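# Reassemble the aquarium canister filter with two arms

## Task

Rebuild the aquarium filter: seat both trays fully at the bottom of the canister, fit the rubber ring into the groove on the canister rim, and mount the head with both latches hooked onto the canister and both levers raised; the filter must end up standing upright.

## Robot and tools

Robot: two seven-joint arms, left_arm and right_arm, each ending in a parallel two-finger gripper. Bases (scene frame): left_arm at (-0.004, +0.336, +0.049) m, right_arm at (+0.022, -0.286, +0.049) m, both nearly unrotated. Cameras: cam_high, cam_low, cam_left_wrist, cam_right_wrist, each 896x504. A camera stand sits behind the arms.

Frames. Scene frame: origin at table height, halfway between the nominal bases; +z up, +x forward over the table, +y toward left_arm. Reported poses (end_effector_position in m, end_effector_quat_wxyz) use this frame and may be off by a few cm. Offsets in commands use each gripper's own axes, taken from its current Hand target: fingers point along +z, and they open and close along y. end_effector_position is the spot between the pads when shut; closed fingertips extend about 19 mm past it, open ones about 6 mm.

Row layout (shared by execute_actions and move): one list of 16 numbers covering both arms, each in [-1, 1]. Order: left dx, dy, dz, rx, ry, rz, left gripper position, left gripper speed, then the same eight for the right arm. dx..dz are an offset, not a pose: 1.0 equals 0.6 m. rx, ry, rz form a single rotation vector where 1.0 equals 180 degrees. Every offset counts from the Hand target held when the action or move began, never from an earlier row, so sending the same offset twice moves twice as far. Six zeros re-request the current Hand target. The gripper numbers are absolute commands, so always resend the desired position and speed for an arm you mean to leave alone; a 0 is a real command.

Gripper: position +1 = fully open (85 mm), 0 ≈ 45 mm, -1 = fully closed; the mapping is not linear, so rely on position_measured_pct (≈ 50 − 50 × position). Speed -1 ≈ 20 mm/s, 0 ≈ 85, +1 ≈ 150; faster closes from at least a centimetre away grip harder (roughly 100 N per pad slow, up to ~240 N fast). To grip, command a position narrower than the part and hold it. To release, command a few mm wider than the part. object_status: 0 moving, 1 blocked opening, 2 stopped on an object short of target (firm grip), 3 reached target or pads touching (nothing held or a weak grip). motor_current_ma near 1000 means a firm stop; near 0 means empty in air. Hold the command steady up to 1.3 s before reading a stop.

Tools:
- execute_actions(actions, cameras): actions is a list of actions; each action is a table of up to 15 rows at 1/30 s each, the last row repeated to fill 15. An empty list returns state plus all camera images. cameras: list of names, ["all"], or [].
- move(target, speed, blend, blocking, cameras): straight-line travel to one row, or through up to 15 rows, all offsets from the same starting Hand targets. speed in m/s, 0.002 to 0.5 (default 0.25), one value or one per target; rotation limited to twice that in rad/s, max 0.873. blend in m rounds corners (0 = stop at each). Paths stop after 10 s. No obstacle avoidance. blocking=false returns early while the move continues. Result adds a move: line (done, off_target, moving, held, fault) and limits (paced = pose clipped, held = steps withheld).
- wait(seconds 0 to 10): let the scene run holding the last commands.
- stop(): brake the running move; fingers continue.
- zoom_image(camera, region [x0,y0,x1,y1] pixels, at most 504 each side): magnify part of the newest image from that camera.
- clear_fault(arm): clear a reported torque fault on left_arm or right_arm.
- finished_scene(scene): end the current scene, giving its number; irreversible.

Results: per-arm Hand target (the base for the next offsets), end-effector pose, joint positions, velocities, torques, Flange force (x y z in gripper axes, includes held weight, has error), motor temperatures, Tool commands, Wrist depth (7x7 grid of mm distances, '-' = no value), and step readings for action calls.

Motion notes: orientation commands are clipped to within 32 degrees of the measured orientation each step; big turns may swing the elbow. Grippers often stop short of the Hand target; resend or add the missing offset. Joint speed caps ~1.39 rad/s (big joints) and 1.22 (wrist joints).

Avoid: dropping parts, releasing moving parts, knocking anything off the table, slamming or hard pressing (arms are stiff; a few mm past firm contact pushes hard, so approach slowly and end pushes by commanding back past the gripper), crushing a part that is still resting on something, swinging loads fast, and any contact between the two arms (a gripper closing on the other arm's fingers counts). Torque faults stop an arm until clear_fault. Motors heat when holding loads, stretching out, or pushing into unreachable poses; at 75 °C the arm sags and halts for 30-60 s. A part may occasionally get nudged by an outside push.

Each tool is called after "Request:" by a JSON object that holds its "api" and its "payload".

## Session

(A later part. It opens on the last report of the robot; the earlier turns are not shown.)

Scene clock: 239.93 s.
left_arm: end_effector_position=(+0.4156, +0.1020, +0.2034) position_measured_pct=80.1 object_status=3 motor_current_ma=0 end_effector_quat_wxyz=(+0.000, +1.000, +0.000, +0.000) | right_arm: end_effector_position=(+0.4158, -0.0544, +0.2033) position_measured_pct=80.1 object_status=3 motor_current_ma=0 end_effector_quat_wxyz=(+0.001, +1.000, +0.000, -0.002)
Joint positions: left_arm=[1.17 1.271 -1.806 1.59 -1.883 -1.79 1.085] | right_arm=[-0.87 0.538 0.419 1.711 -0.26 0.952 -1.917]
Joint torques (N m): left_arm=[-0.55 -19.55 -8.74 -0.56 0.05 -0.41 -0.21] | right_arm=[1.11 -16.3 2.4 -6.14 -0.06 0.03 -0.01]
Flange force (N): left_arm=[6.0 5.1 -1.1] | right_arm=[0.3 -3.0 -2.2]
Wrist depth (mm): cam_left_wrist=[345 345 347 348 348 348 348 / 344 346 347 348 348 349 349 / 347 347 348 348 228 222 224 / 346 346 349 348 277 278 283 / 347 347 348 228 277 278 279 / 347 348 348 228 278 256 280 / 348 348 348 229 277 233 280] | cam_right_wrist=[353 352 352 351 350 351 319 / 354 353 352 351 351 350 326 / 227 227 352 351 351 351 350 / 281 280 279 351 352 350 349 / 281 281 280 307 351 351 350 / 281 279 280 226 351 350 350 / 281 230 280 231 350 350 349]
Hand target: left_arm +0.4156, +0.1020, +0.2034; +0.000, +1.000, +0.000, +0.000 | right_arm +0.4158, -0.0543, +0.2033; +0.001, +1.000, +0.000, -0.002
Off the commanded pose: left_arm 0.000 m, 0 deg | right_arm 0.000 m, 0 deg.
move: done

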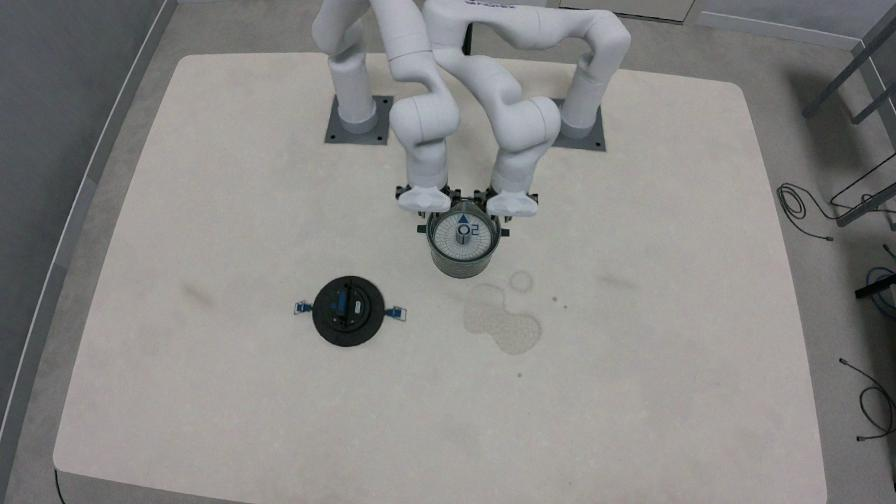

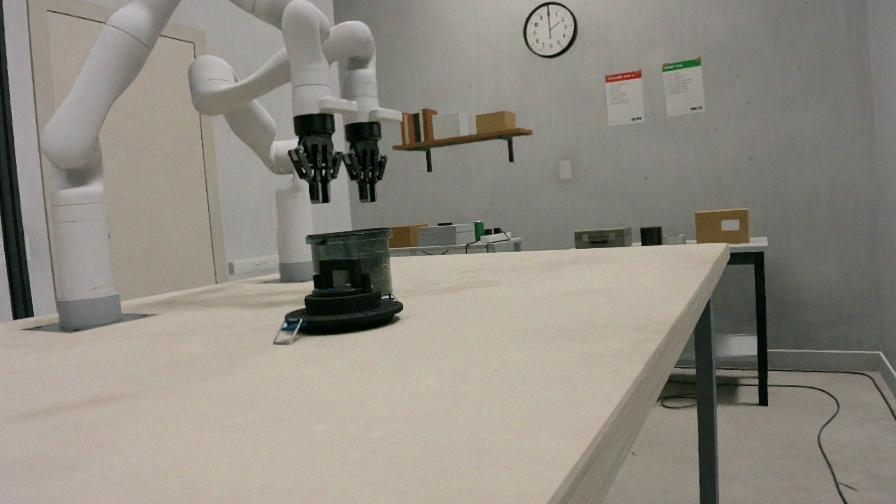

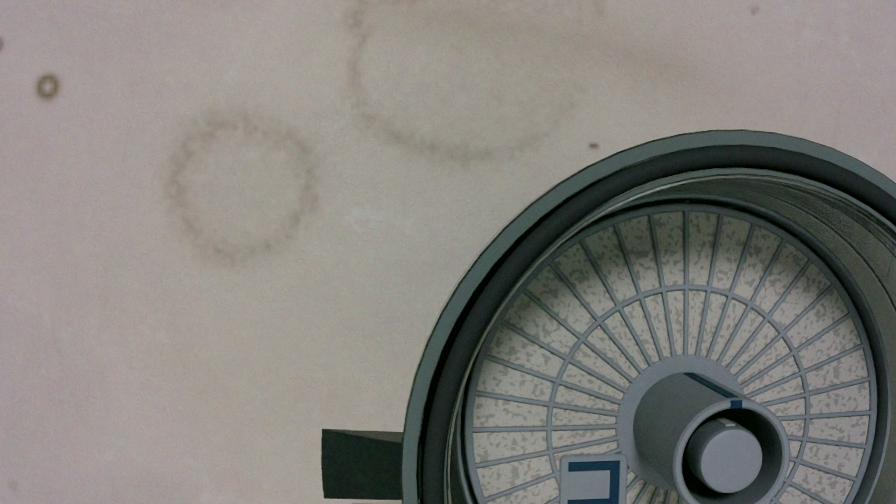

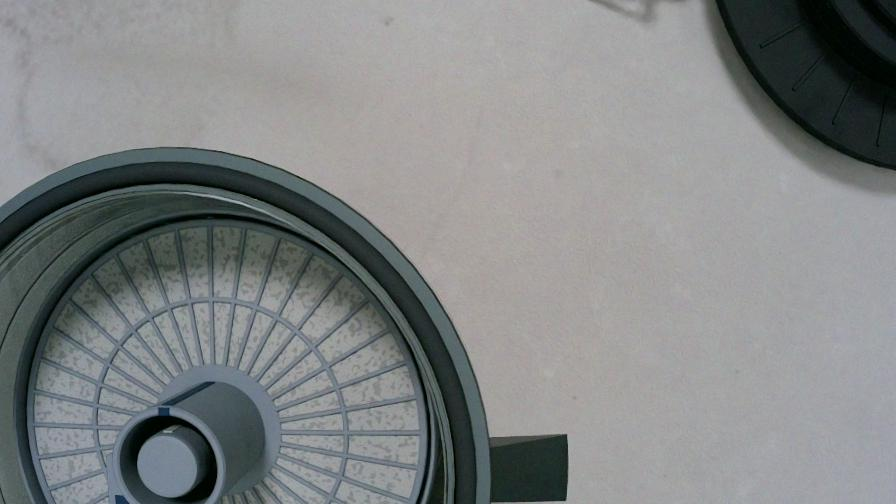

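Request:
{"api": "move", "payload": {"target": [[0,0,-0.1,0,0,0,-0.6,0,0,0,-0.1,0,0,0,-0.6,0],[0,-0.5,-0.3,0,0,0,-0.6,0,0,0,-0.1,0,0,0,-0.6,0],[0,-0.5,-0.3,0,0,0,-0.6,0,-0.095,-0.128,-0.25,0,0,0,-0.6,0]], "speed": [0.15,0.2,0.2], "cameras": ["cam_right_wrist"]}}

Request:
{"api": "zoom_image", "payload": {"camera": "cam_right_wrist", "region": [240, 50, 450, 260]}}

Request:
{"api": "zoom_image", "payload": {"camera": "cam_right_wrist", "region": [450, 50, 660, 260]}}

Request:
{"api": "zoom_image", "payload": {"camera": "cam_right_wrist", "region": [240, 260, 450, 470]}}

Request:
{"api": "zoom_image", "payload": {"camera": "cam_right_wrist", "region": [450, 260, 660, 470]}}

Scene clock: 245.13 s.
left_arm: end_effector_position=(+0.4158, +0.4020, +0.3834) position_measured_pct=80.1 object_status=3 motor_current_ma=0 end_effector_quat_wxyz=(+0.000, +1.000, +0.000, +0.000) | right_arm: end_effector_position=(+0.3594, +0.0226, +0.3534) position_measured_pct=80.1 object_status=3 motor_current_ma=0 end_effector_quat_wxyz=(+0.001, +1.000, +0.000, -0.002)
Joint positions: left_arm=[0.591 0.866 -1.849 1.412 -2.263 -1.885 0.537] | right_arm=[-1.091 0.384 0.441 1.42 -0.165 1.378 -2.214]
Joint torques (N m): left_arm=[-0.66 -15.99 -6.94 -3.23 0.05 -0.38 -0.19] | right_arm=[1.08 -15.01 1.92 -7.75 -0.06 0.04 -0.04]
Flange force (N): left_arm=[7.0 0.6 -4.3] | right_arm=[-0.6 -2.4 -2.7]
Wrist depth (mm): cam_left_wrist=[522 528 526 527 528 532 531 / 522 526 527 530 530 533 533 / 526 527 530 528 532 533 535 / 525 526 530 530 529 532 533 / 525 529 529 530 533 533 534 / 526 527 530 529 532 533 535 / 529 528 530 530 532 533 536] | cam_right_wrist=[505 504 503 501 503 500 477 / 505 506 503 429 429 500 500 / 506 503 429 430 431 501 501 / 505 504 430 429 428 500 501 / 504 501 429 430 429 500 500 / 504 502 504 430 431 499 497 / 505 504 504 502 502 501 500]
Hand target: left_arm +0.4158, +0.4020, +0.3834; +0.000, +1.000, +0.000, +0.000 | right_arm +0.3594, +0.0226, +0.3534; +0.001, +1.000, +0.000, -0.002
Off the commanded pose: left_arm 0.000 m, 0 deg | right_arm 0.000 m, 0 deg.
move: done
Images, in order (width x height): cam_right_wrist 896x504.

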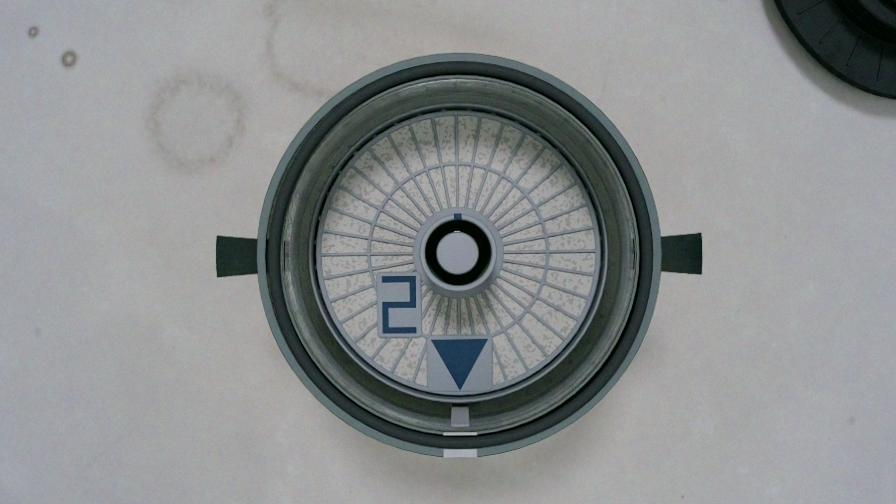

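Scaled by 2.400 from the camera's 896x504 image, which has a finer 1280x720 frame.

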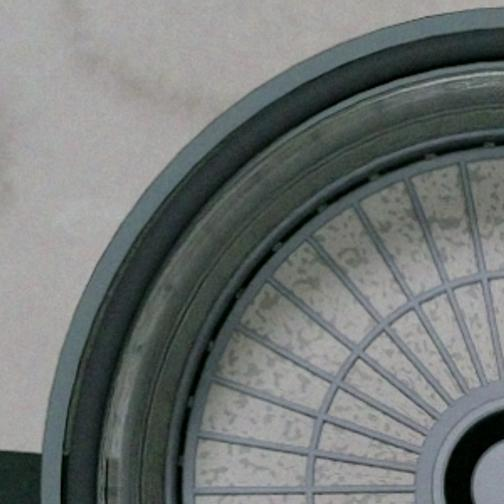

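Scaled by 2.400 from the camera's 896x504 image, which has a finer 1280x720 frame.

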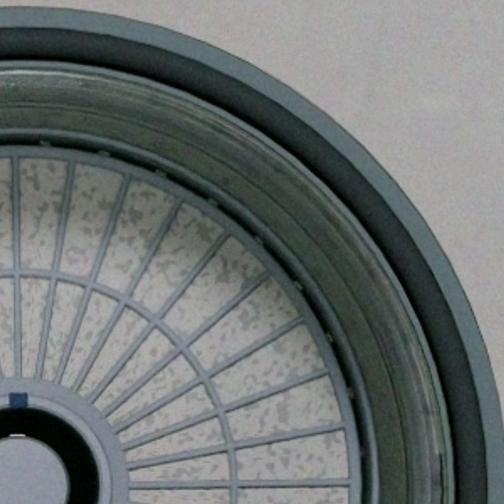

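Scaled by 2.400 from the camera's 896x504 image, which has a finer 1280x720 frame.

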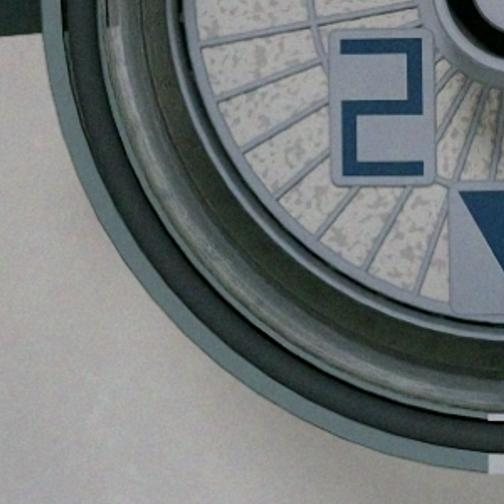

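Scaled by 2.400 from the camera's 896x504 image, which has a finer 1280x720 frame.

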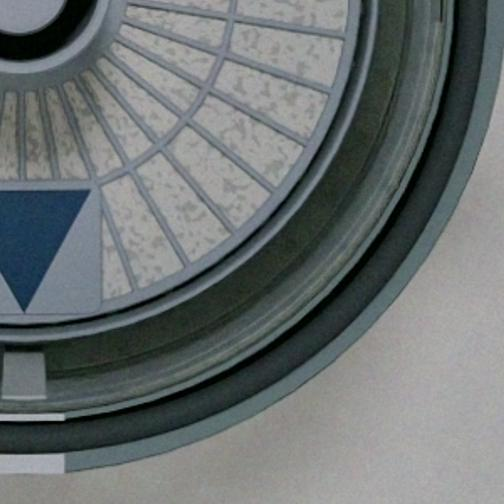

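Request:
{"api": "wait", "payload": {"seconds": 0.1, "cameras": ["cam_low"]}}

Request:
{"api": "zoom_image", "payload": {"camera": "cam_low", "region": [300, 215, 400, 265]}}

Scene clock: 246.30 s.
left_arm: end_effector_position=(+0.4158, +0.4020, +0.3834) position_measured_pct=80.1 object_status=3 motor_current_ma=0 end_effector_quat_wxyz=(+0.000, +1.000, +0.000, +0.000) | right_arm: end_effector_position=(+0.3594, +0.0227, +0.3534) position_measured_pct=80.1 object_status=3 motor_current_ma=0 end_effector_quat_wxyz=(+0.001, +1.000, +0.000, -0.002)
Joint positions: left_arm=[0.591 0.866 -1.849 1.412 -2.263 -1.885 0.537] | right_arm=[-1.091 0.385 0.441 1.42 -0.165 1.378 -2.214]
Joint torques (N m): left_arm=[-0.58 -16.02 -6.95 -3.2 0.09 -0.45 -0.17] | right_arm=[1.13 -15.1 1.87 -7.79 -0.03 0.06 -0.05]
Flange force (N): left_arm=[7.1 0.4 -4.3] | right_arm=[-0.6 -2.5 -2.5]
Wrist depth (mm): cam_left_wrist=[524 525 526 529 530 530 533 / 525 526 528 531 532 533 531 / 527 525 530 529 528 532 533 / 525 528 528 530 529 533 533 / 526 526 526 529 532 532 535 / 525 527 528 531 532 534 533 / 528 528 530 530 533 533 537] | cam_right_wrist=[503 504 503 503 502 501 478 / 507 503 504 431 431 500 499 / 504 504 430 430 431 500 499 / 506 504 430 430 428 500 500 / 505 503 431 430 428 500 500 / 504 505 503 430 431 500 499 / 505 505 503 501 500 501 500]
Hand target: left_arm +0.4158, +0.4020, +0.3834; +0.000, +1.000, +0.000, +0.000 | right_arm +0.3594, +0.0227, +0.3534; +0.001, +1.000, +0.000, -0.002
Tool commands: left_gripper/position=-0.6 left_gripper/speed=+0.0 right_gripper/position=-0.6 right_gripper/speed=+0.0
Off the commanded pose: left_arm 0.000 m, 0 deg | right_arm 0.000 m, 0 deg.
wait: 0.10 s; at rest from the start
Images, in order (width x height): cam_low 896x504.

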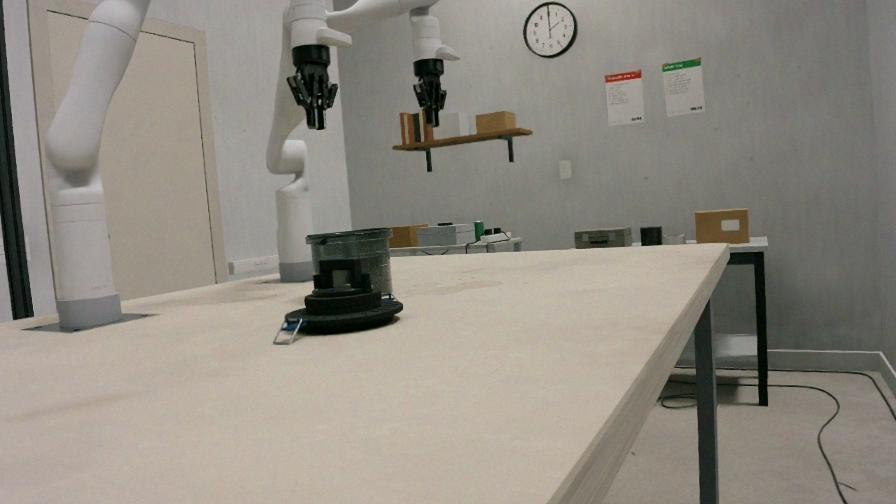

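Scaled by 5.040 from the camera's 896x504 image, which has a finer 1280x720 frame.

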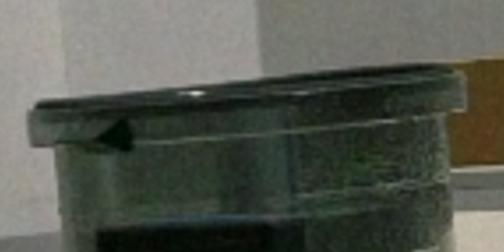

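Request:
{"api": "move", "payload": {"target": [[0,0,0,0,0,0,-0.6,0,0.0925,0.128,0.2,0,0,0,-1,0],[0,0,0,0,0,0,-0.6,0,0.0925,0.128,0.338,0,0,0,-1,0]], "speed": [0.2,0.06], "cameras": ["cam_low"]}}

Request:
{"api": "move", "payload": {"target": [0,0,0,0,0,0,-0.6,0,0,0,0.003,0,0,0,-1,0], "speed": 0.02}}

Request:
{"api": "move", "payload": {"target": [0,0,0,0,0,0,-0.6,0,0,0,0.002,0,0,0,-1,0], "speed": 0.02}}

Scene clock: 250.37 s.
left_arm: end_effector_position=(+0.4158, +0.4020, +0.3834) position_measured_pct=80.1 object_status=3 motor_current_ma=0 end_effector_quat_wxyz=(+0.000, +1.000, +0.000, +0.000) | right_arm: end_effector_position=(+0.4141, -0.0544, +0.1505) position_measured_pct=98.7 object_status=3 motor_current_ma=960 end_effector_quat_wxyz=(+0.001, +1.000, +0.000, -0.002)
Joint positions: left_arm=[0.591 0.866 -1.849 1.412 -2.263 -1.885 0.537] | right_arm=[-0.846 0.618 0.383 1.778 -0.305 0.808 -1.881]
Joint torques (N m): left_arm=[-0.58 -16.1 -6.92 -3.21 0.04 -0.41 -0.17] | right_arm=[1.1 -16.93 2.45 -5.3 -0.06 0.03 -0.06]
Flange force (N): left_arm=[7.2 0.5 -4.2] | right_arm=[0.5 -3.0 -2.0]
Wrist depth (mm): cam_left_wrist=[524 526 527 527 529 531 533 / 525 523 529 529 531 530 532 / 525 528 527 528 530 532 535 / 523 527 528 528 531 532 534 / 526 526 528 530 531 533 534 / 527 528 529 532 530 532 534 / 526 529 530 532 533 534 536] | cam_right_wrist=[300 299 299 299 298 297 276 / 300 300 299 299 298 298 297 / 223 174 299 298 298 298 297 / 227 228 173 299 298 298 297 / 228 226 227 173 298 297 298 / 228 227 227 173 297 298 296 / 179 210 227 173 297 297 297]
Hand target: left_arm +0.4158, +0.4020, +0.3834; +0.000, +1.000, +0.000, +0.000 | right_arm +0.4141, -0.0544, +0.1505; +0.001, +1.000, +0.000, -0.002
Off the commanded pose: left_arm 0.000 m, 0 deg | right_arm 0.000 m, 0 deg.
move: done
Images, in order (width x height): cam_low 896x504.

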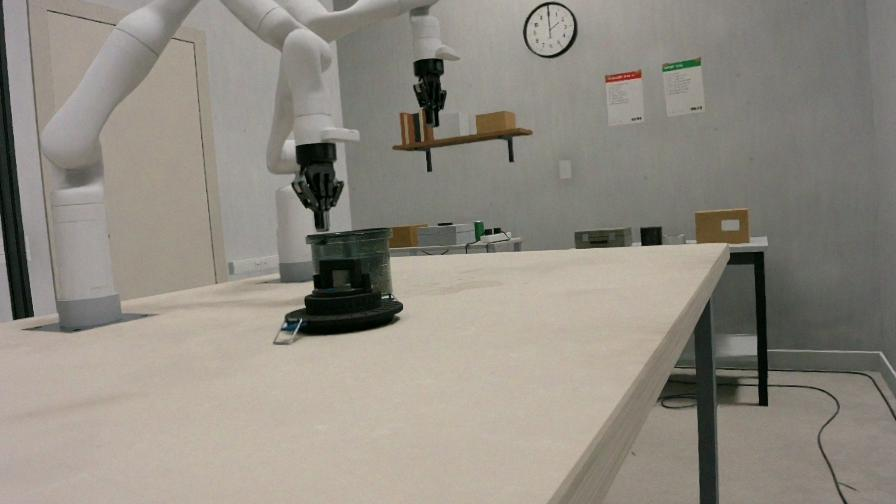

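Scene clock: 251.07 s.
left_arm: end_effector_position=(+0.4158, +0.4020, +0.3834) position_measured_pct=80.1 object_status=3 motor_current_ma=0 end_effector_quat_wxyz=(+0.000, +1.000, +0.000, +0.000) | right_arm: end_effector_position=(+0.4141, -0.0544, +0.1487) position_measured_pct=98.7 object_status=3 motor_current_ma=960 end_effector_quat_wxyz=(+0.001, +1.000, +0.000, -0.002)
Joint positions: left_arm=[0.591 0.866 -1.849 1.412 -2.263 -1.885 0.537] | right_arm=[-0.845 0.621 0.381 1.78 -0.307 0.804 -1.88]
Joint torques (N m): left_arm=[-0.62 -16.1 -6.91 -3.2 0.07 -0.47 -0.2] | right_arm=[1.13 -16.9 2.51 -5.13 -0.09 0 -0.08]
Flange force (N): left_arm=[7.1 0.6 -4.2] | right_arm=[0.9 -3.2 -2.3]
Wrist depth (mm): cam_left_wrist=[524 525 525 527 530 530 529 / 525 526 527 529 530 532 532 / 524 526 527 528 531 530 532 / 526 527 529 529 530 532 534 / 525 528 528 530 530 533 535 / 528 529 527 530 534 531 533 / 527 526 529 531 532 533 536] | cam_right_wrist=[298 297 297 296 296 296 273 / 298 298 297 297 296 296 295 / 223 172 297 297 296 296 295 / 226 226 171 297 296 295 295 / 226 225 225 171 296 296 295 / 226 225 225 171 296 296 296 / 176 210 225 171 296 297 296]
Hand target: left_arm +0.4158, +0.4020, +0.3834; +0.000, +1.000, +0.000, +0.000 | right_arm +0.4141, -0.0544, +0.1487; +0.001, +1.000, +0.000, -0.002
Off the commanded pose: left_arm 0.000 m, 0 deg | right_arm 0.000 m, 0 deg.
move: done

Scene clock: 251.77 s.
left_arm: end_effector_position=(+0.4158, +0.4020, +0.3834) position_measured_pct=80.1 object_status=3 motor_current_ma=0 end_effector_quat_wxyz=(+0.000, +1.000, +0.000, +0.000) | right_arm: end_effector_position=(+0.4140, -0.0544, +0.1475) position_measured_pct=98.7 object_status=3 motor_current_ma=960 end_effector_quat_wxyz=(+0.001, +1.000, +0.000, -0.002)
Joint positions: left_arm=[0.591 0.866 -1.849 1.412 -2.263 -1.885 0.537] | right_arm=[-0.844 0.623 0.38 1.781 -0.308 0.801 -1.879]
Joint torques (N m): left_arm=[-0.63 -16.08 -7.02 -3.23 0.02 -0.41 -0.21] | right_arm=[1.11 -16.93 2.5 -5.09 -0.1 0.02 -0.06]
Flange force (N): left_arm=[7.3 0.5 -4.2] | right_arm=[0.9 -3.2 -2.2]
Wrist depth (mm): cam_left_wrist=[525 525 527 528 530 530 533 / 525 526 527 528 531 531 536 / 525 526 530 529 532 532 534 / 527 527 528 531 530 533 534 / 527 528 529 530 531 532 536 / 527 528 529 530 531 533 535 / 528 528 530 532 534 534 533] | cam_right_wrist=[297 296 295 296 295 295 272 / 297 296 296 296 295 294 294 / 220 171 297 296 295 294 294 / 225 225 170 295 295 295 294 / 225 224 224 170 295 295 293 / 224 224 224 170 295 295 294 / 176 210 224 170 295 295 295]
Hand target: left_arm +0.4158, +0.4020, +0.3834; +0.000, +1.000, +0.000, +0.000 | right_arm +0.4140, -0.0544, +0.1475; +0.001, +1.000, +0.000, -0.002
Off the commanded pose: left_arm 0.000 m, 0 deg | right_arm 0.000 m, 0 deg.
move: done

Request:
{"api": "move", "payload": {"target": [0,0,0,0,0,0,-0.6,0,0,0,0.002,0,0,0,-1,0], "speed": 0.02}}

Request:
{"api": "move", "payload": {"target": [0,0,0,0,0,0,-0.6,0,0,0,0.002,0,0,0,-1,0], "speed": 0.02}}

Request:
{"api": "move", "payload": {"target": [0,0,0,0,0,0,-0.6,0,0,0,0.0015,0,0,0,-1,0], "speed": 0.02}}

Scene clock: 253.23 s.
left_arm: end_effector_position=(+0.4158, +0.4020, +0.3834) position_measured_pct=80.1 object_status=3 motor_current_ma=0 end_effector_quat_wxyz=(+0.000, +1.000, +0.000, +0.000) | right_arm: end_effector_position=(+0.4140, -0.0544, +0.1463) position_measured_pct=98.7 object_status=3 motor_current_ma=960 end_effector_quat_wxyz=(+0.001, +1.000, +0.000, -0.002)
Joint positions: left_arm=[0.591 0.866 -1.849 1.412 -2.263 -1.885 0.537] | right_arm=[-0.843 0.625 0.379 1.782 -0.309 0.798 -1.878]
Joint torques (N m): left_arm=[-0.69 -16.16 -6.89 -3.25 0.06 -0.44 -0.19] | right_arm=[1.11 -16.93 2.44 -5.07 -0.08 0.04 -0.05]
Flange force (N): left_arm=[6.9 0.8 -4.0] | right_arm=[0.9 -3.2 -2.2]
Wrist depth (mm): cam_left_wrist=[525 525 526 529 530 531 530 / 525 527 527 529 530 528 530 / 525 527 527 529 532 530 533 / 525 527 527 530 530 533 532 / 524 527 527 530 532 532 534 / 526 529 529 530 533 534 536 / 527 528 530 531 533 534 534] | cam_right_wrist=[296 295 295 295 294 293 270 / 296 295 295 294 294 293 293 / 222 169 294 294 293 293 293 / 224 223 169 293 294 294 293 / 224 223 223 169 294 293 293 / 224 223 223 169 294 294 292 / 176 210 222 169 293 293 293]
Hand target: left_arm +0.4158, +0.4020, +0.3834; +0.000, +1.000, +0.000, +0.000 | right_arm +0.4140, -0.0544, +0.1463; +0.001, +1.000, +0.000, -0.002
Off the commanded pose: left_arm 0.000 m, 0 deg | right_arm 0.000 m, 0 deg.
move: done

Scene clock: 253.93 s.
left_arm: end_effector_position=(+0.4158, +0.4020, +0.3834) position_measured_pct=80.1 object_status=3 motor_current_ma=0 end_effector_quat_wxyz=(+0.000, +1.000, +0.000, +0.000) | right_arm: end_effector_position=(+0.4140, -0.0544, +0.1451) position_measured_pct=98.7 object_status=3 motor_current_ma=960 end_effector_quat_wxyz=(+0.001, +1.000, +0.000, -0.002)
Joint positions: left_arm=[0.591 0.866 -1.849 1.412 -2.263 -1.885 0.537] | right_arm=[-0.842 0.627 0.378 1.783 -0.31 0.794 -1.877]
Joint torques (N m): left_arm=[-0.63 -16.05 -6.94 -3.21 0.01 -0.43 -0.16] | right_arm=[1.65 -15.85 2.87 -4.16 0.25 0.14 -0.09]
Flange force (N): left_arm=[7.1 0.5 -4.2] | right_arm=[1.0 -4.6 -4.3]
Wrist depth (mm): cam_left_wrist=[522 525 527 530 530 530 532 / 523 525 527 529 532 531 531 / 523 527 529 528 530 532 533 / 526 526 530 527 530 531 534 / 525 527 531 530 530 532 534 / 527 527 530 529 530 534 536 / 528 527 529 533 533 533 534] | cam_right_wrist=[294 294 294 294 293 292 270 / 294 294 294 293 292 293 292 / 221 168 294 293 293 292 291 / 222 222 168 293 294 292 291 / 222 222 222 168 292 292 291 / 222 222 222 168 293 292 292 / 172 210 222 168 293 292 292]
Hand target: left_arm +0.4158, +0.4020, +0.3834; +0.000, +1.000, +0.000, +0.000 | right_arm +0.4140, -0.0544, +0.1451; +0.001, +1.000, +0.000, -0.002
Off the commanded pose: left_arm 0.000 m, 0 deg | right_arm 0.000 m, 0 deg.
move: done

Scene clock: 254.63 s.
left_arm: end_effector_position=(+0.4158, +0.4020, +0.3834) position_measured_pct=80.1 object_status=3 motor_current_ma=0 end_effector_quat_wxyz=(+0.000, +1.000, +0.000, +0.000) | right_arm: end_effector_position=(+0.4140, -0.0545, +0.1442) position_measured_pct=98.7 object_status=3 motor_current_ma=960 end_effector_quat_wxyz=(+0.001, +1.000, +0.000, -0.002)
Joint positions: left_arm=[0.591 0.866 -1.849 1.412 -2.263 -1.885 0.537] | right_arm=[-0.842 0.629 0.378 1.784 -0.311 0.792 -1.876]
Joint torques (N m): left_arm=[-0.54 -16.08 -6.98 -3.23 0.04 -0.41 -0.16] | right_arm=[1.31 -16.6 2.57 -4.78 0.03 0.07 -0.05]
Flange force (N): left_arm=[7.3 0.3 -4.2] | right_arm=[0.8 -3.7 -2.9]
Wrist depth (mm): cam_left_wrist=[525 525 528 526 530 530 531 / 524 525 525 529 530 532 533 / 523 527 529 530 531 531 533 / 525 527 527 530 531 531 533 / 526 529 528 529 532 533 536 / 527 530 531 530 533 533 535 / 526 528 530 533 533 533 536] | cam_right_wrist=[294 293 292 292 292 291 269 / 294 293 292 292 291 291 291 / 220 167 292 292 292 291 290 / 221 221 167 292 293 291 291 / 221 220 221 167 292 291 291 / 220 220 221 167 292 291 291 / 175 208 221 167 291 291 290]
Hand target: left_arm +0.4158, +0.4020, +0.3834; +0.000, +1.000, +0.000, +0.000 | right_arm +0.4140, -0.0544, +0.1442; +0.001, +1.000, +0.000, -0.002
Off the commanded pose: left_arm 0.000 m, 0 deg | right_arm 0.000 m, 0 deg.
move: done

Request:
{"api": "move", "payload": {"target": [0,0,0,0,0,0,-0.6,0,0,0,0.0015,0,0,0,-1,0], "speed": 0.02}}

Request:
{"api": "move", "payload": {"target": [0,0,0,0,0,0,-0.6,0,0,0,-0.0003,0,0,0,-1,0], "speed": 0.02, "cameras": ["cam_low"]}}

Request:
{"api": "zoom_image", "payload": {"camera": "cam_low", "region": [300, 215, 400, 265]}}

Scene clock: 256.30 s.
left_arm: end_effector_position=(+0.4158, +0.4020, +0.3834) position_measured_pct=80.1 object_status=3 motor_current_ma=0 end_effector_quat_wxyz=(+0.000, +1.000, +0.000, +0.000) | right_arm: end_effector_position=(+0.4140, -0.0544, +0.1433) position_measured_pct=98.7 object_status=3 motor_current_ma=960 end_effector_quat_wxyz=(+0.001, +1.000, +0.000, -0.002)
Joint positions: left_arm=[0.591 0.866 -1.849 1.412 -2.263 -1.885 0.537] | right_arm=[-0.841 0.63 0.377 1.785 -0.311 0.79 -1.876]
Joint torques (N m): left_arm=[-0.63 -16.08 -6.97 -3.26 0.03 -0.46 -0.2] | right_arm=[1 -15.91 2.11 -4.88 -0.2 -0.19 -0.07]
Flange force (N): left_arm=[7.1 0.6 -4.0] | right_arm=[0.3 -2.6 -5.0]
Wrist depth (mm): cam_left_wrist=[526 526 526 531 529 531 532 / 525 527 528 528 529 531 534 / 525 525 527 528 530 533 533 / 527 527 528 530 530 531 534 / 527 528 527 529 531 533 533 / 527 528 530 530 532 533 534 / 526 527 531 531 532 534 533] | cam_right_wrist=[293 293 292 291 291 290 268 / 293 292 292 292 291 290 289 / 219 167 292 291 291 290 290 / 221 220 166 291 291 290 290 / 221 220 220 235 291 291 289 / 220 219 220 166 291 290 290 / 171 207 220 166 291 290 290]
Hand target: left_arm +0.4158, +0.4020, +0.3834; +0.000, +1.000, +0.000, +0.000 | right_arm +0.4140, -0.0545, +0.1433; +0.001, +1.000, +0.000, -0.002
Off the commanded pose: left_arm 0.000 m, 0 deg | right_arm 0.000 m, 0 deg.
move: done

Scene clock: 257.00 s.
left_arm: end_effector_position=(+0.4158, +0.4020, +0.3834) position_measured_pct=80.1 object_status=3 motor_current_ma=0 end_effector_quat_wxyz=(+0.000, +1.000, +0.000, +0.000) | right_arm: end_effector_position=(+0.4140, -0.0545, +0.1435) position_measured_pct=98.7 object_status=3 motor_current_ma=960 end_effector_quat_wxyz=(+0.001, +1.000, +0.000, -0.002)
Joint positions: left_arm=[0.591 0.866 -1.849 1.412 -2.263 -1.885 0.537] | right_arm=[-0.841 0.63 0.377 1.785 -0.311 0.79 -1.876]
Joint torques (N m): left_arm=[-0.59 -16.07 -6.88 -3.26 0.04 -0.41 -0.2] | right_arm=[0.87 -16.28 2.06 -4.71 -0.21 -0.02 -0.03]
Flange force (N): left_arm=[7.0 0.6 -4.2] | right_arm=[1.2 -2.9 -4.1]
Wrist depth (mm): cam_left_wrist=[524 524 526 529 528 531 530 / 525 525 527 530 529 530 533 / 524 527 528 529 530 532 534 / 526 527 527 530 530 532 534 / 526 529 528 527 532 534 533 / 527 528 530 531 533 533 536 / 527 528 529 531 532 533 534] | cam_right_wrist=[293 292 292 291 291 290 268 / 293 292 292 292 291 290 290 / 219 167 292 292 291 291 290 / 220 221 166 292 291 290 290 / 221 220 220 234 291 290 290 / 220 220 220 166 290 291 290 / 171 208 220 166 290 290 290]
Hand target: left_arm +0.4158, +0.4020, +0.3834; +0.000, +1.000, +0.000, +0.000 | right_arm +0.4140, -0.0544, +0.1435; +0.001, +1.000, +0.000, -0.002
Off the commanded pose: left_arm 0.000 m, 0 deg | right_arm 0.000 m, 0 deg.
move: done
Images, in order (width x height): cam_low 896x504.

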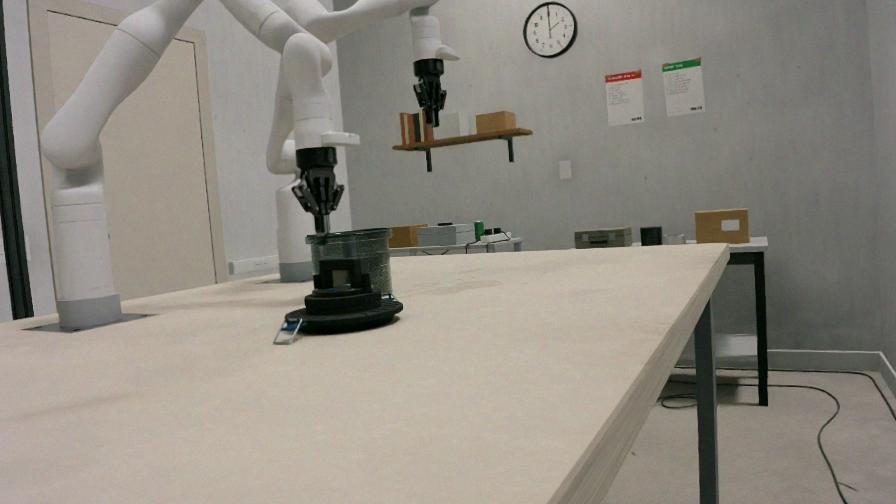

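Scaled by 5.040 from the camera's 896x504 image, which has a finer 1280x720 frame.

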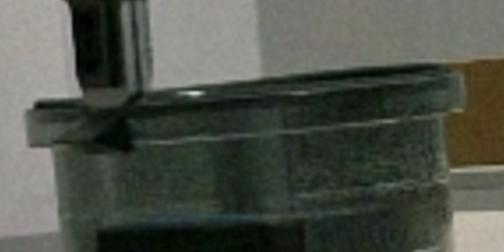

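Request:
{"api": "move", "payload": {"target": [[0,0,0,0,0,0,-0.6,0,0,0,-0.02,0,0,0,-1,0],[0,0,0,0,0,0,-0.6,0,0.0925,-0.0372,-0.02,0,0,0,-1,0],[0,0,0,0,0,0,-0.6,0,0.0925,-0.0372,0,0,0,0,-1,0],[0,0,0,0,0,0,-0.6,0,0.0925,-0.0372,-0.02,0,0,0,-1,0],[0,0,0,0,0,0,-0.6,0,0.13,-0.128,-0.02,0,0,0,-1,0],[0,0,0,0,0,0,-0.6,0,0.13,-0.128,0,0,0,0,-1,0],[0,0,0,0,0,0,-0.6,0,0.13,-0.128,-0.02,0,0,0,-1,0]], "speed": 0.08}}

Request:
{"api": "move", "payload": {"target": [[0,0,0,0,0,0,-0.6,0,-0.0375,-0.0908,0,0,0,0,-1,0],[0,0,0,0,0,0,-0.6,0,-0.0375,-0.0908,0.02,0,0,0,-1,0],[0,0,0,0,0,0,-0.6,0,-0.0375,-0.0908,0,0,0,0,-1,0],[0,0,0,0,0,0,-0.6,0,-0.1283,-0.1283,0,0,0,0,-1,0],[0,0,0,0,0,0,-0.6,0,-0.1283,-0.1283,0.02,0,0,0,-1,0],[0,0,0,0,0,0,-0.6,0,-0.1283,-0.1283,0,0,0,0,-1,0]], "speed": 0.08}}

Request:
{"api": "move", "payload": {"target": [[0,0,0,0,0,0,-0.6,0,-0.0909,0.0375,0,0,0,0,-1,0],[0,0,0,0,0,0,-0.6,0,-0.0909,0.0375,0.02,0,0,0,-1,0],[0,0,0,0,0,0,-0.6,0,-0.0909,0.0375,0,0,0,0,-1,0],[0,0,0,0,0,0,-0.6,0,-0.1284,0.1283,0,0,0,0,-1,0],[0,0,0,0,0,0,-0.6,0,-0.1284,0.1283,0.02,0,0,0,-1,0],[0,0,0,0,0,0,-0.6,0,-0.1284,0.1283,0,0,0,0,-1,0]], "speed": 0.08}}

Request:
{"api": "move", "payload": {"target": [[0,0,0,0,0,0,-0.6,0,0.0375,0.0908,0,0,0,0,-1,0],[0,0,0,0,0,0,-0.6,0,0.0375,0.0908,0.02,0,0,0,-1,0],[0,0,0,0,0,0,-0.6,0,0.0375,0.0908,-0.1,0,0,0,-1,0],[0,0,0,0,0,0,-0.6,0,0.034,0.0,-0.347,0,0,0,-0.6,0]], "speed": 0.1, "cameras": ["all"]}}

Request:
{"api": "zoom_image", "payload": {"camera": "cam_low", "region": [300, 215, 400, 265]}}

Scene clock: 264.50 s.
left_arm: end_effector_position=(+0.4158, +0.4020, +0.3834) position_measured_pct=80.1 object_status=3 motor_current_ma=0 end_effector_quat_wxyz=(+0.000, +1.000, +0.000, +0.000) | right_arm: end_effector_position=(+0.4921, +0.0224, +0.1550) position_measured_pct=98.7 object_status=3 motor_current_ma=960 end_effector_quat_wxyz=(+0.001, +1.000, +0.000, -0.002)
Joint positions: left_arm=[0.591 0.866 -1.849 1.412 -2.263 -1.885 0.537] | right_arm=[-0.831 0.811 0.381 1.358 -0.319 1.037 -1.962]
Joint torques (N m): left_arm=[-0.57 -16.07 -6.98 -3.21 0.05 -0.47 -0.15] | right_arm=[1.11 -21.14 2.94 -6.41 -0.07 -0.01 -0.03]
Flange force (N): left_arm=[7.2 0.3 -4.1] | right_arm=[0.9 -2.9 -2.0]
Wrist depth (mm): cam_left_wrist=[525 527 526 528 529 530 533 / 525 527 528 530 530 531 531 / 526 525 528 530 530 531 535 / 527 529 529 530 530 530 535 / 526 527 529 531 532 534 532 / 527 527 530 531 531 533 534 / 525 528 529 532 533 536 536] | cam_right_wrist=[304 303 303 303 302 301 301 / 304 303 304 302 302 302 301 / 304 304 303 302 302 302 301 / 304 304 303 302 302 302 301 / 304 304 303 303 303 302 301 / 304 304 303 303 302 301 301 / 304 304 304 257 302 301 301]
Hand target: left_arm +0.4158, +0.4020, +0.3834; +0.000, +1.000, +0.000, +0.000 | right_arm +0.4921, +0.0224, +0.1550; +0.001, +1.000, +0.000, -0.002
Off the commanded pose: left_arm 0.000 m, 0 deg | right_arm 0.000 m, 0 deg.
move: done

Scene clock: 267.70 s.
left_arm: end_effector_position=(+0.4158, +0.4020, +0.3834) position_measured_pct=80.1 object_status=3 motor_current_ma=0 end_effector_quat_wxyz=(+0.000, +1.000, +0.000, +0.000) | right_arm: end_effector_position=(+0.4151, +0.0994, +0.1552) position_measured_pct=98.7 object_status=3 motor_current_ma=960 end_effector_quat_wxyz=(+0.001, +1.000, +0.000, -0.002)
Joint positions: left_arm=[0.591 0.866 -1.849 1.412 -2.263 -1.885 0.537] | right_arm=[-1.037 0.788 0.388 1.409 -0.324 1.012 -2.147]
Joint torques (N m): left_arm=[-0.61 -16.09 -6.94 -3.24 0.04 -0.45 -0.19] | right_arm=[1.16 -20.63 3.02 -6.34 -0.06 0.04 -0.04]
Flange force (N): left_arm=[7.1 0.5 -4.1] | right_arm=[-0.1 -2.8 -1.8]
Wrist depth (mm): cam_left_wrist=[525 525 528 528 527 532 531 / 526 525 528 528 530 530 533 / 525 527 527 529 530 532 534 / 524 525 528 530 532 529 533 / 525 529 527 529 531 534 534 / 526 528 530 531 531 533 534 / 529 528 530 533 533 534 534] | cam_right_wrist=[305 304 303 303 303 302 302 / 305 304 304 303 302 302 301 / 304 304 304 303 302 302 177 / 304 304 304 303 177 230 230 / 304 304 304 303 177 230 230 / 305 304 303 303 229 230 230 / 304 304 304 302 231 229 188]
Hand target: left_arm +0.4158, +0.4020, +0.3834; +0.000, +1.000, +0.000, +0.000 | right_arm +0.4151, +0.0994, +0.1553; +0.001, +1.000, +0.000, -0.002
Off the commanded pose: left_arm 0.000 m, 0 deg | right_arm 0.000 m, 0 deg.
move: done

Scene clock: 270.97 s.
left_arm: end_effector_position=(+0.4158, +0.4020, +0.3834) position_measured_pct=80.1 object_status=3 motor_current_ma=0 end_effector_quat_wxyz=(+0.000, +1.000, +0.000, +0.000) | right_arm: end_effector_position=(+0.3381, +0.0224, +0.1557) position_measured_pct=98.7 object_status=3 motor_current_ma=960 end_effector_quat_wxyz=(+0.001, +1.000, +0.000, -0.002)
Joint positions: left_arm=[0.591 0.866 -1.849 1.412 -2.263 -1.885 0.537] | right_arm=[-1.101 0.587 0.397 1.821 -0.306 0.798 -2.115]
Joint torques (N m): left_arm=[-0.59 -16.11 -6.95 -3.31 0.06 -0.38 -0.16] | right_arm=[1.15 -16.25 2.45 -5.15 -0.07 -0.01 -0.07]
Flange force (N): left_arm=[6.9 0.5 -4.0] | right_arm=[-0.2 -3.3 -2.3]
Wrist depth (mm): cam_left_wrist=[523 525 525 528 529 531 531 / 524 526 526 529 528 531 536 / 525 524 526 530 531 530 533 / 525 527 528 530 530 533 535 / 526 529 530 530 530 533 534 / 527 529 529 529 532 534 534 / 525 528 530 533 536 533 534] | cam_right_wrist=[306 304 232 231 232 231 302 / 306 231 232 231 230 231 302 / 185 226 232 180 181 231 - / 305 227 232 231 232 231 302 / 305 226 232 231 231 231 301 / 306 304 232 230 230 302 177 / 304 305 179 303 303 178 302]
Hand target: left_arm +0.4158, +0.4020, +0.3834; +0.000, +1.000, +0.000, +0.000 | right_arm +0.3381, +0.0224, +0.1557; +0.001, +1.000, +0.000, -0.002
Off the commanded pose: left_arm 0.000 m, 0 deg | right_arm 0.000 m, 0 deg.
move: done

Scene clock: 275.43 s.
left_arm: end_effector_position=(+0.4158, +0.4020, +0.3834) position_measured_pct=80.1 object_status=3 motor_current_ma=0 end_effector_quat_wxyz=(+0.000, +1.000, +0.000, +0.000) | right_arm: end_effector_position=(+0.3593, +0.0227, +0.3638) position_measured_pct=80.1 object_status=0 motor_current_ma=0 end_effector_quat_wxyz=(+0.001, +1.000, +0.000, -0.002)
Joint positions: left_arm=[0.591 0.866 -1.849 1.412 -2.263 -1.885 0.537] | right_arm=[-1.111 0.383 0.474 1.394 -0.175 1.41 -2.205]
Joint torques (N m): left_arm=[-0.57 -16.1 -6.95 -3.3 0.09 -0.44 -0.19] | right_arm=[1.09 -15 2.02 -7.83 -0.06 0.03 -0.06]
Flange force (N): left_arm=[6.9 0.4 -4.0] | right_arm=[-0.6 -2.4 -2.6]
Wrist depth (mm): cam_left_wrist=[525 526 526 527 530 530 531 / 522 526 527 530 530 530 533 / 525 527 526 530 530 534 535 / 526 526 530 530 531 531 534 / 527 527 529 530 532 533 535 / 525 530 529 528 531 533 536 / 527 528 528 532 533 534 536] | cam_right_wrist=[514 514 513 512 511 511 489 / 517 516 514 441 511 512 508 / 516 514 441 440 441 510 510 / 517 514 442 441 440 511 509 / 516 514 442 440 439 509 511 / 514 514 514 439 441 510 510 / 513 514 513 513 512 510 510]
Hand target: left_arm +0.4158, +0.4020, +0.3834; +0.000, +1.000, +0.000, +0.000 | right_arm +0.3593, +0.0227, +0.3638; +0.001, +1.000, +0.000, -0.002
Off the commanded pose: left_arm 0.000 m, 0 deg | right_arm 0.000 m, 0 deg.
move: done

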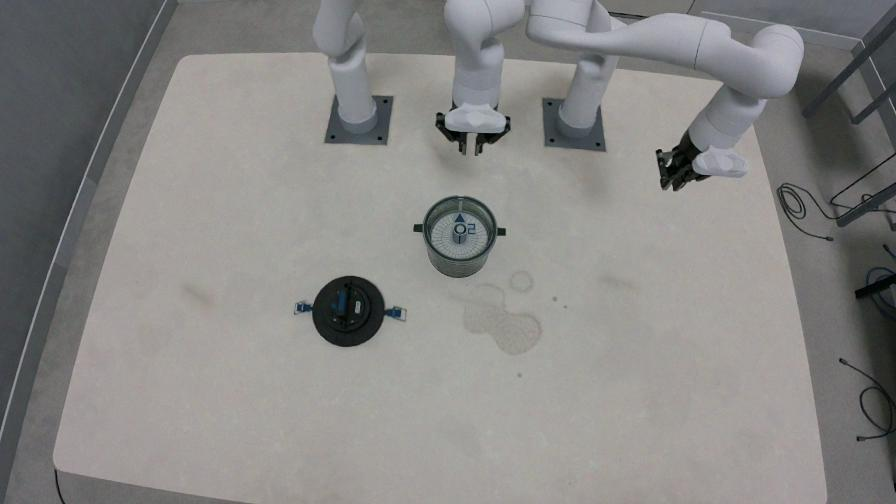

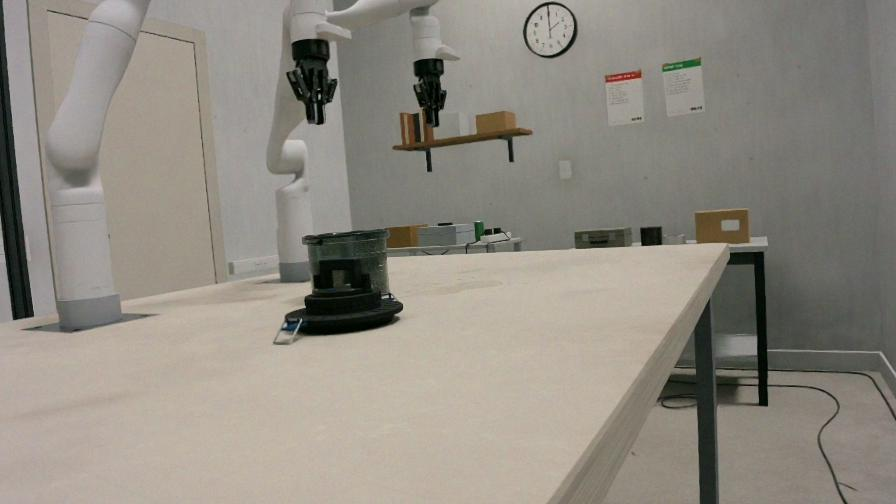

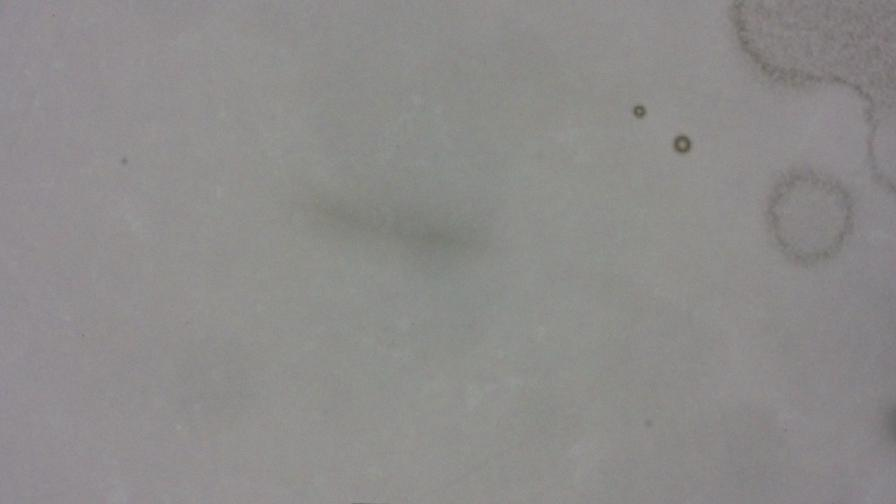

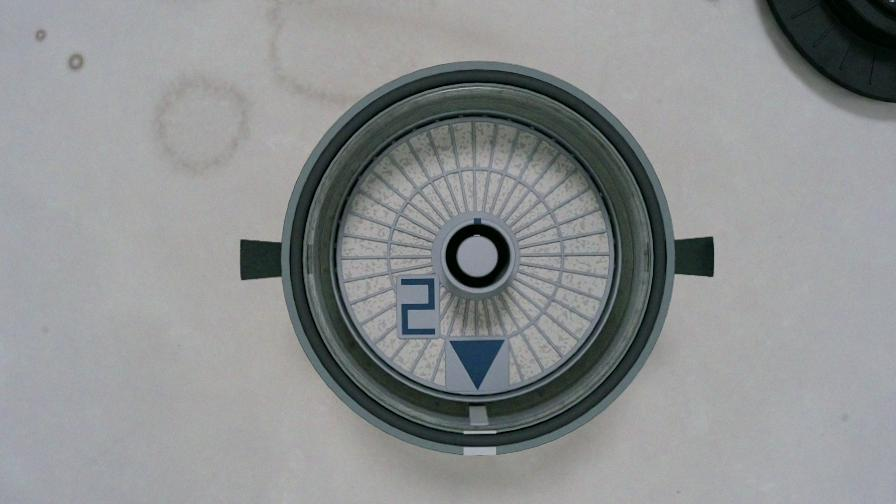

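Scaled by 5.040 from the camera's 896x504 image, which has a finer 1280x720 frame.

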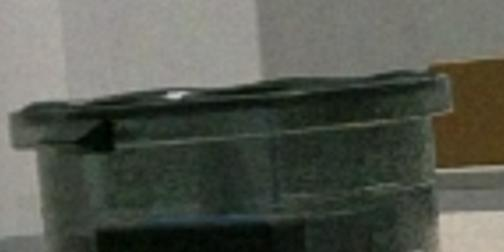

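Request:
{"api": "move", "payload": {"target": [0,0,0,0,0,0,-0.6,0,0.27,0.36,0,0,0,0,1,0], "speed": 0.25, "cameras": ["cam_right_wrist"]}}

Request:
{"api": "zoom_image", "payload": {"camera": "cam_right_wrist", "region": [250, 50, 550, 250]}}

Request:
{"api": "zoom_image", "payload": {"camera": "cam_right_wrist", "region": [250, 250, 550, 450]}}

Scene clock: 278.20 s.
left_arm: end_effector_position=(+0.4158, +0.4020, +0.3834) position_measured_pct=80.1 object_status=3 motor_current_ma=0 end_effector_quat_wxyz=(+0.000, +1.000, +0.000, +0.000) | right_arm: end_effector_position=(+0.5213, -0.1933, +0.3635) position_measured_pct=0.0 object_status=3 motor_current_ma=0 end_effector_quat_wxyz=(+0.001, +1.000, +0.000, -0.002)
Joint positions: left_arm=[0.591 0.866 -1.849 1.412 -2.263 -1.885 0.537] | right_arm=[-0.541 0.523 0.549 1.203 -0.264 1.488 -1.597]
Joint torques (N m): left_arm=[-0.59 -16.03 -6.97 -3.27 0.02 -0.41 -0.18] | right_arm=[1.16 -17.43 2.7 -7.79 -0.04 0.03 -0.03]
Flange force (N): left_arm=[7.1 0.5 -4.1] | right_arm=[0.7 -2.4 -2.4]
Wrist depth (mm): cam_left_wrist=[523 525 528 527 530 531 533 / 525 526 527 529 532 532 534 / 525 526 530 530 531 531 534 / 527 525 529 530 528 534 532 / 529 529 527 532 530 533 534 / 526 529 529 531 531 533 535 / 527 526 529 532 533 535 536] | cam_right_wrist=[515 513 512 513 510 510 510 / 515 516 513 491 489 509 510 / 516 514 513 466 458 510 510 / 514 514 513 467 457 492 510 / 515 514 514 489 488 509 510 / 515 513 514 514 511 510 509 / 440 512 514 512 512 510 508]
Hand target: left_arm +0.4158, +0.4020, +0.3834; +0.000, +1.000, +0.000, +0.000 | right_arm +0.5213, -0.1933, +0.3634; +0.001, +1.000, +0.000, -0.002
Off the commanded pose: left_arm 0.000 m, 0 deg | right_arm 0.000 m, 0 deg.
move: done
Images, in order (width x height): cam_right_wrist 896x504.

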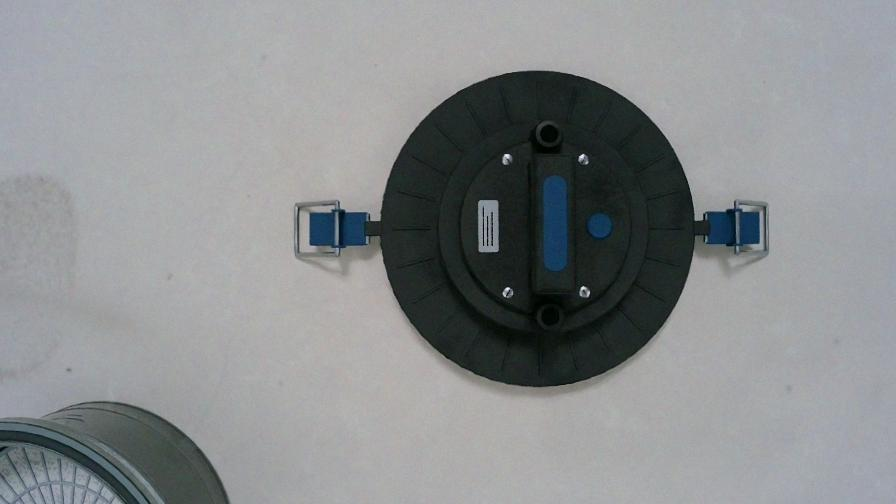

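Scaled by 1.680 from the camera's 896x504 image, which has a finer 1280x720 frame.

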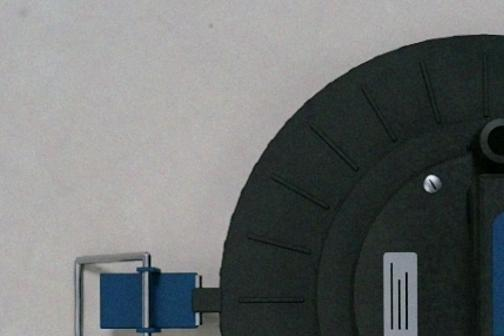

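Scaled by 1.680 from the camera's 896x504 image, which has a finer 1280x720 frame.

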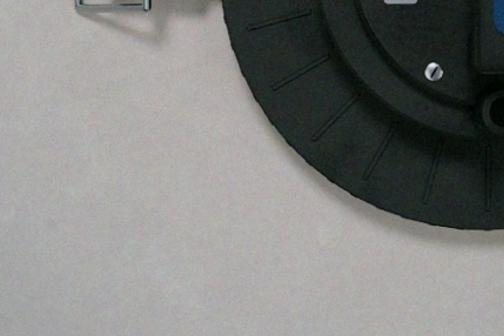

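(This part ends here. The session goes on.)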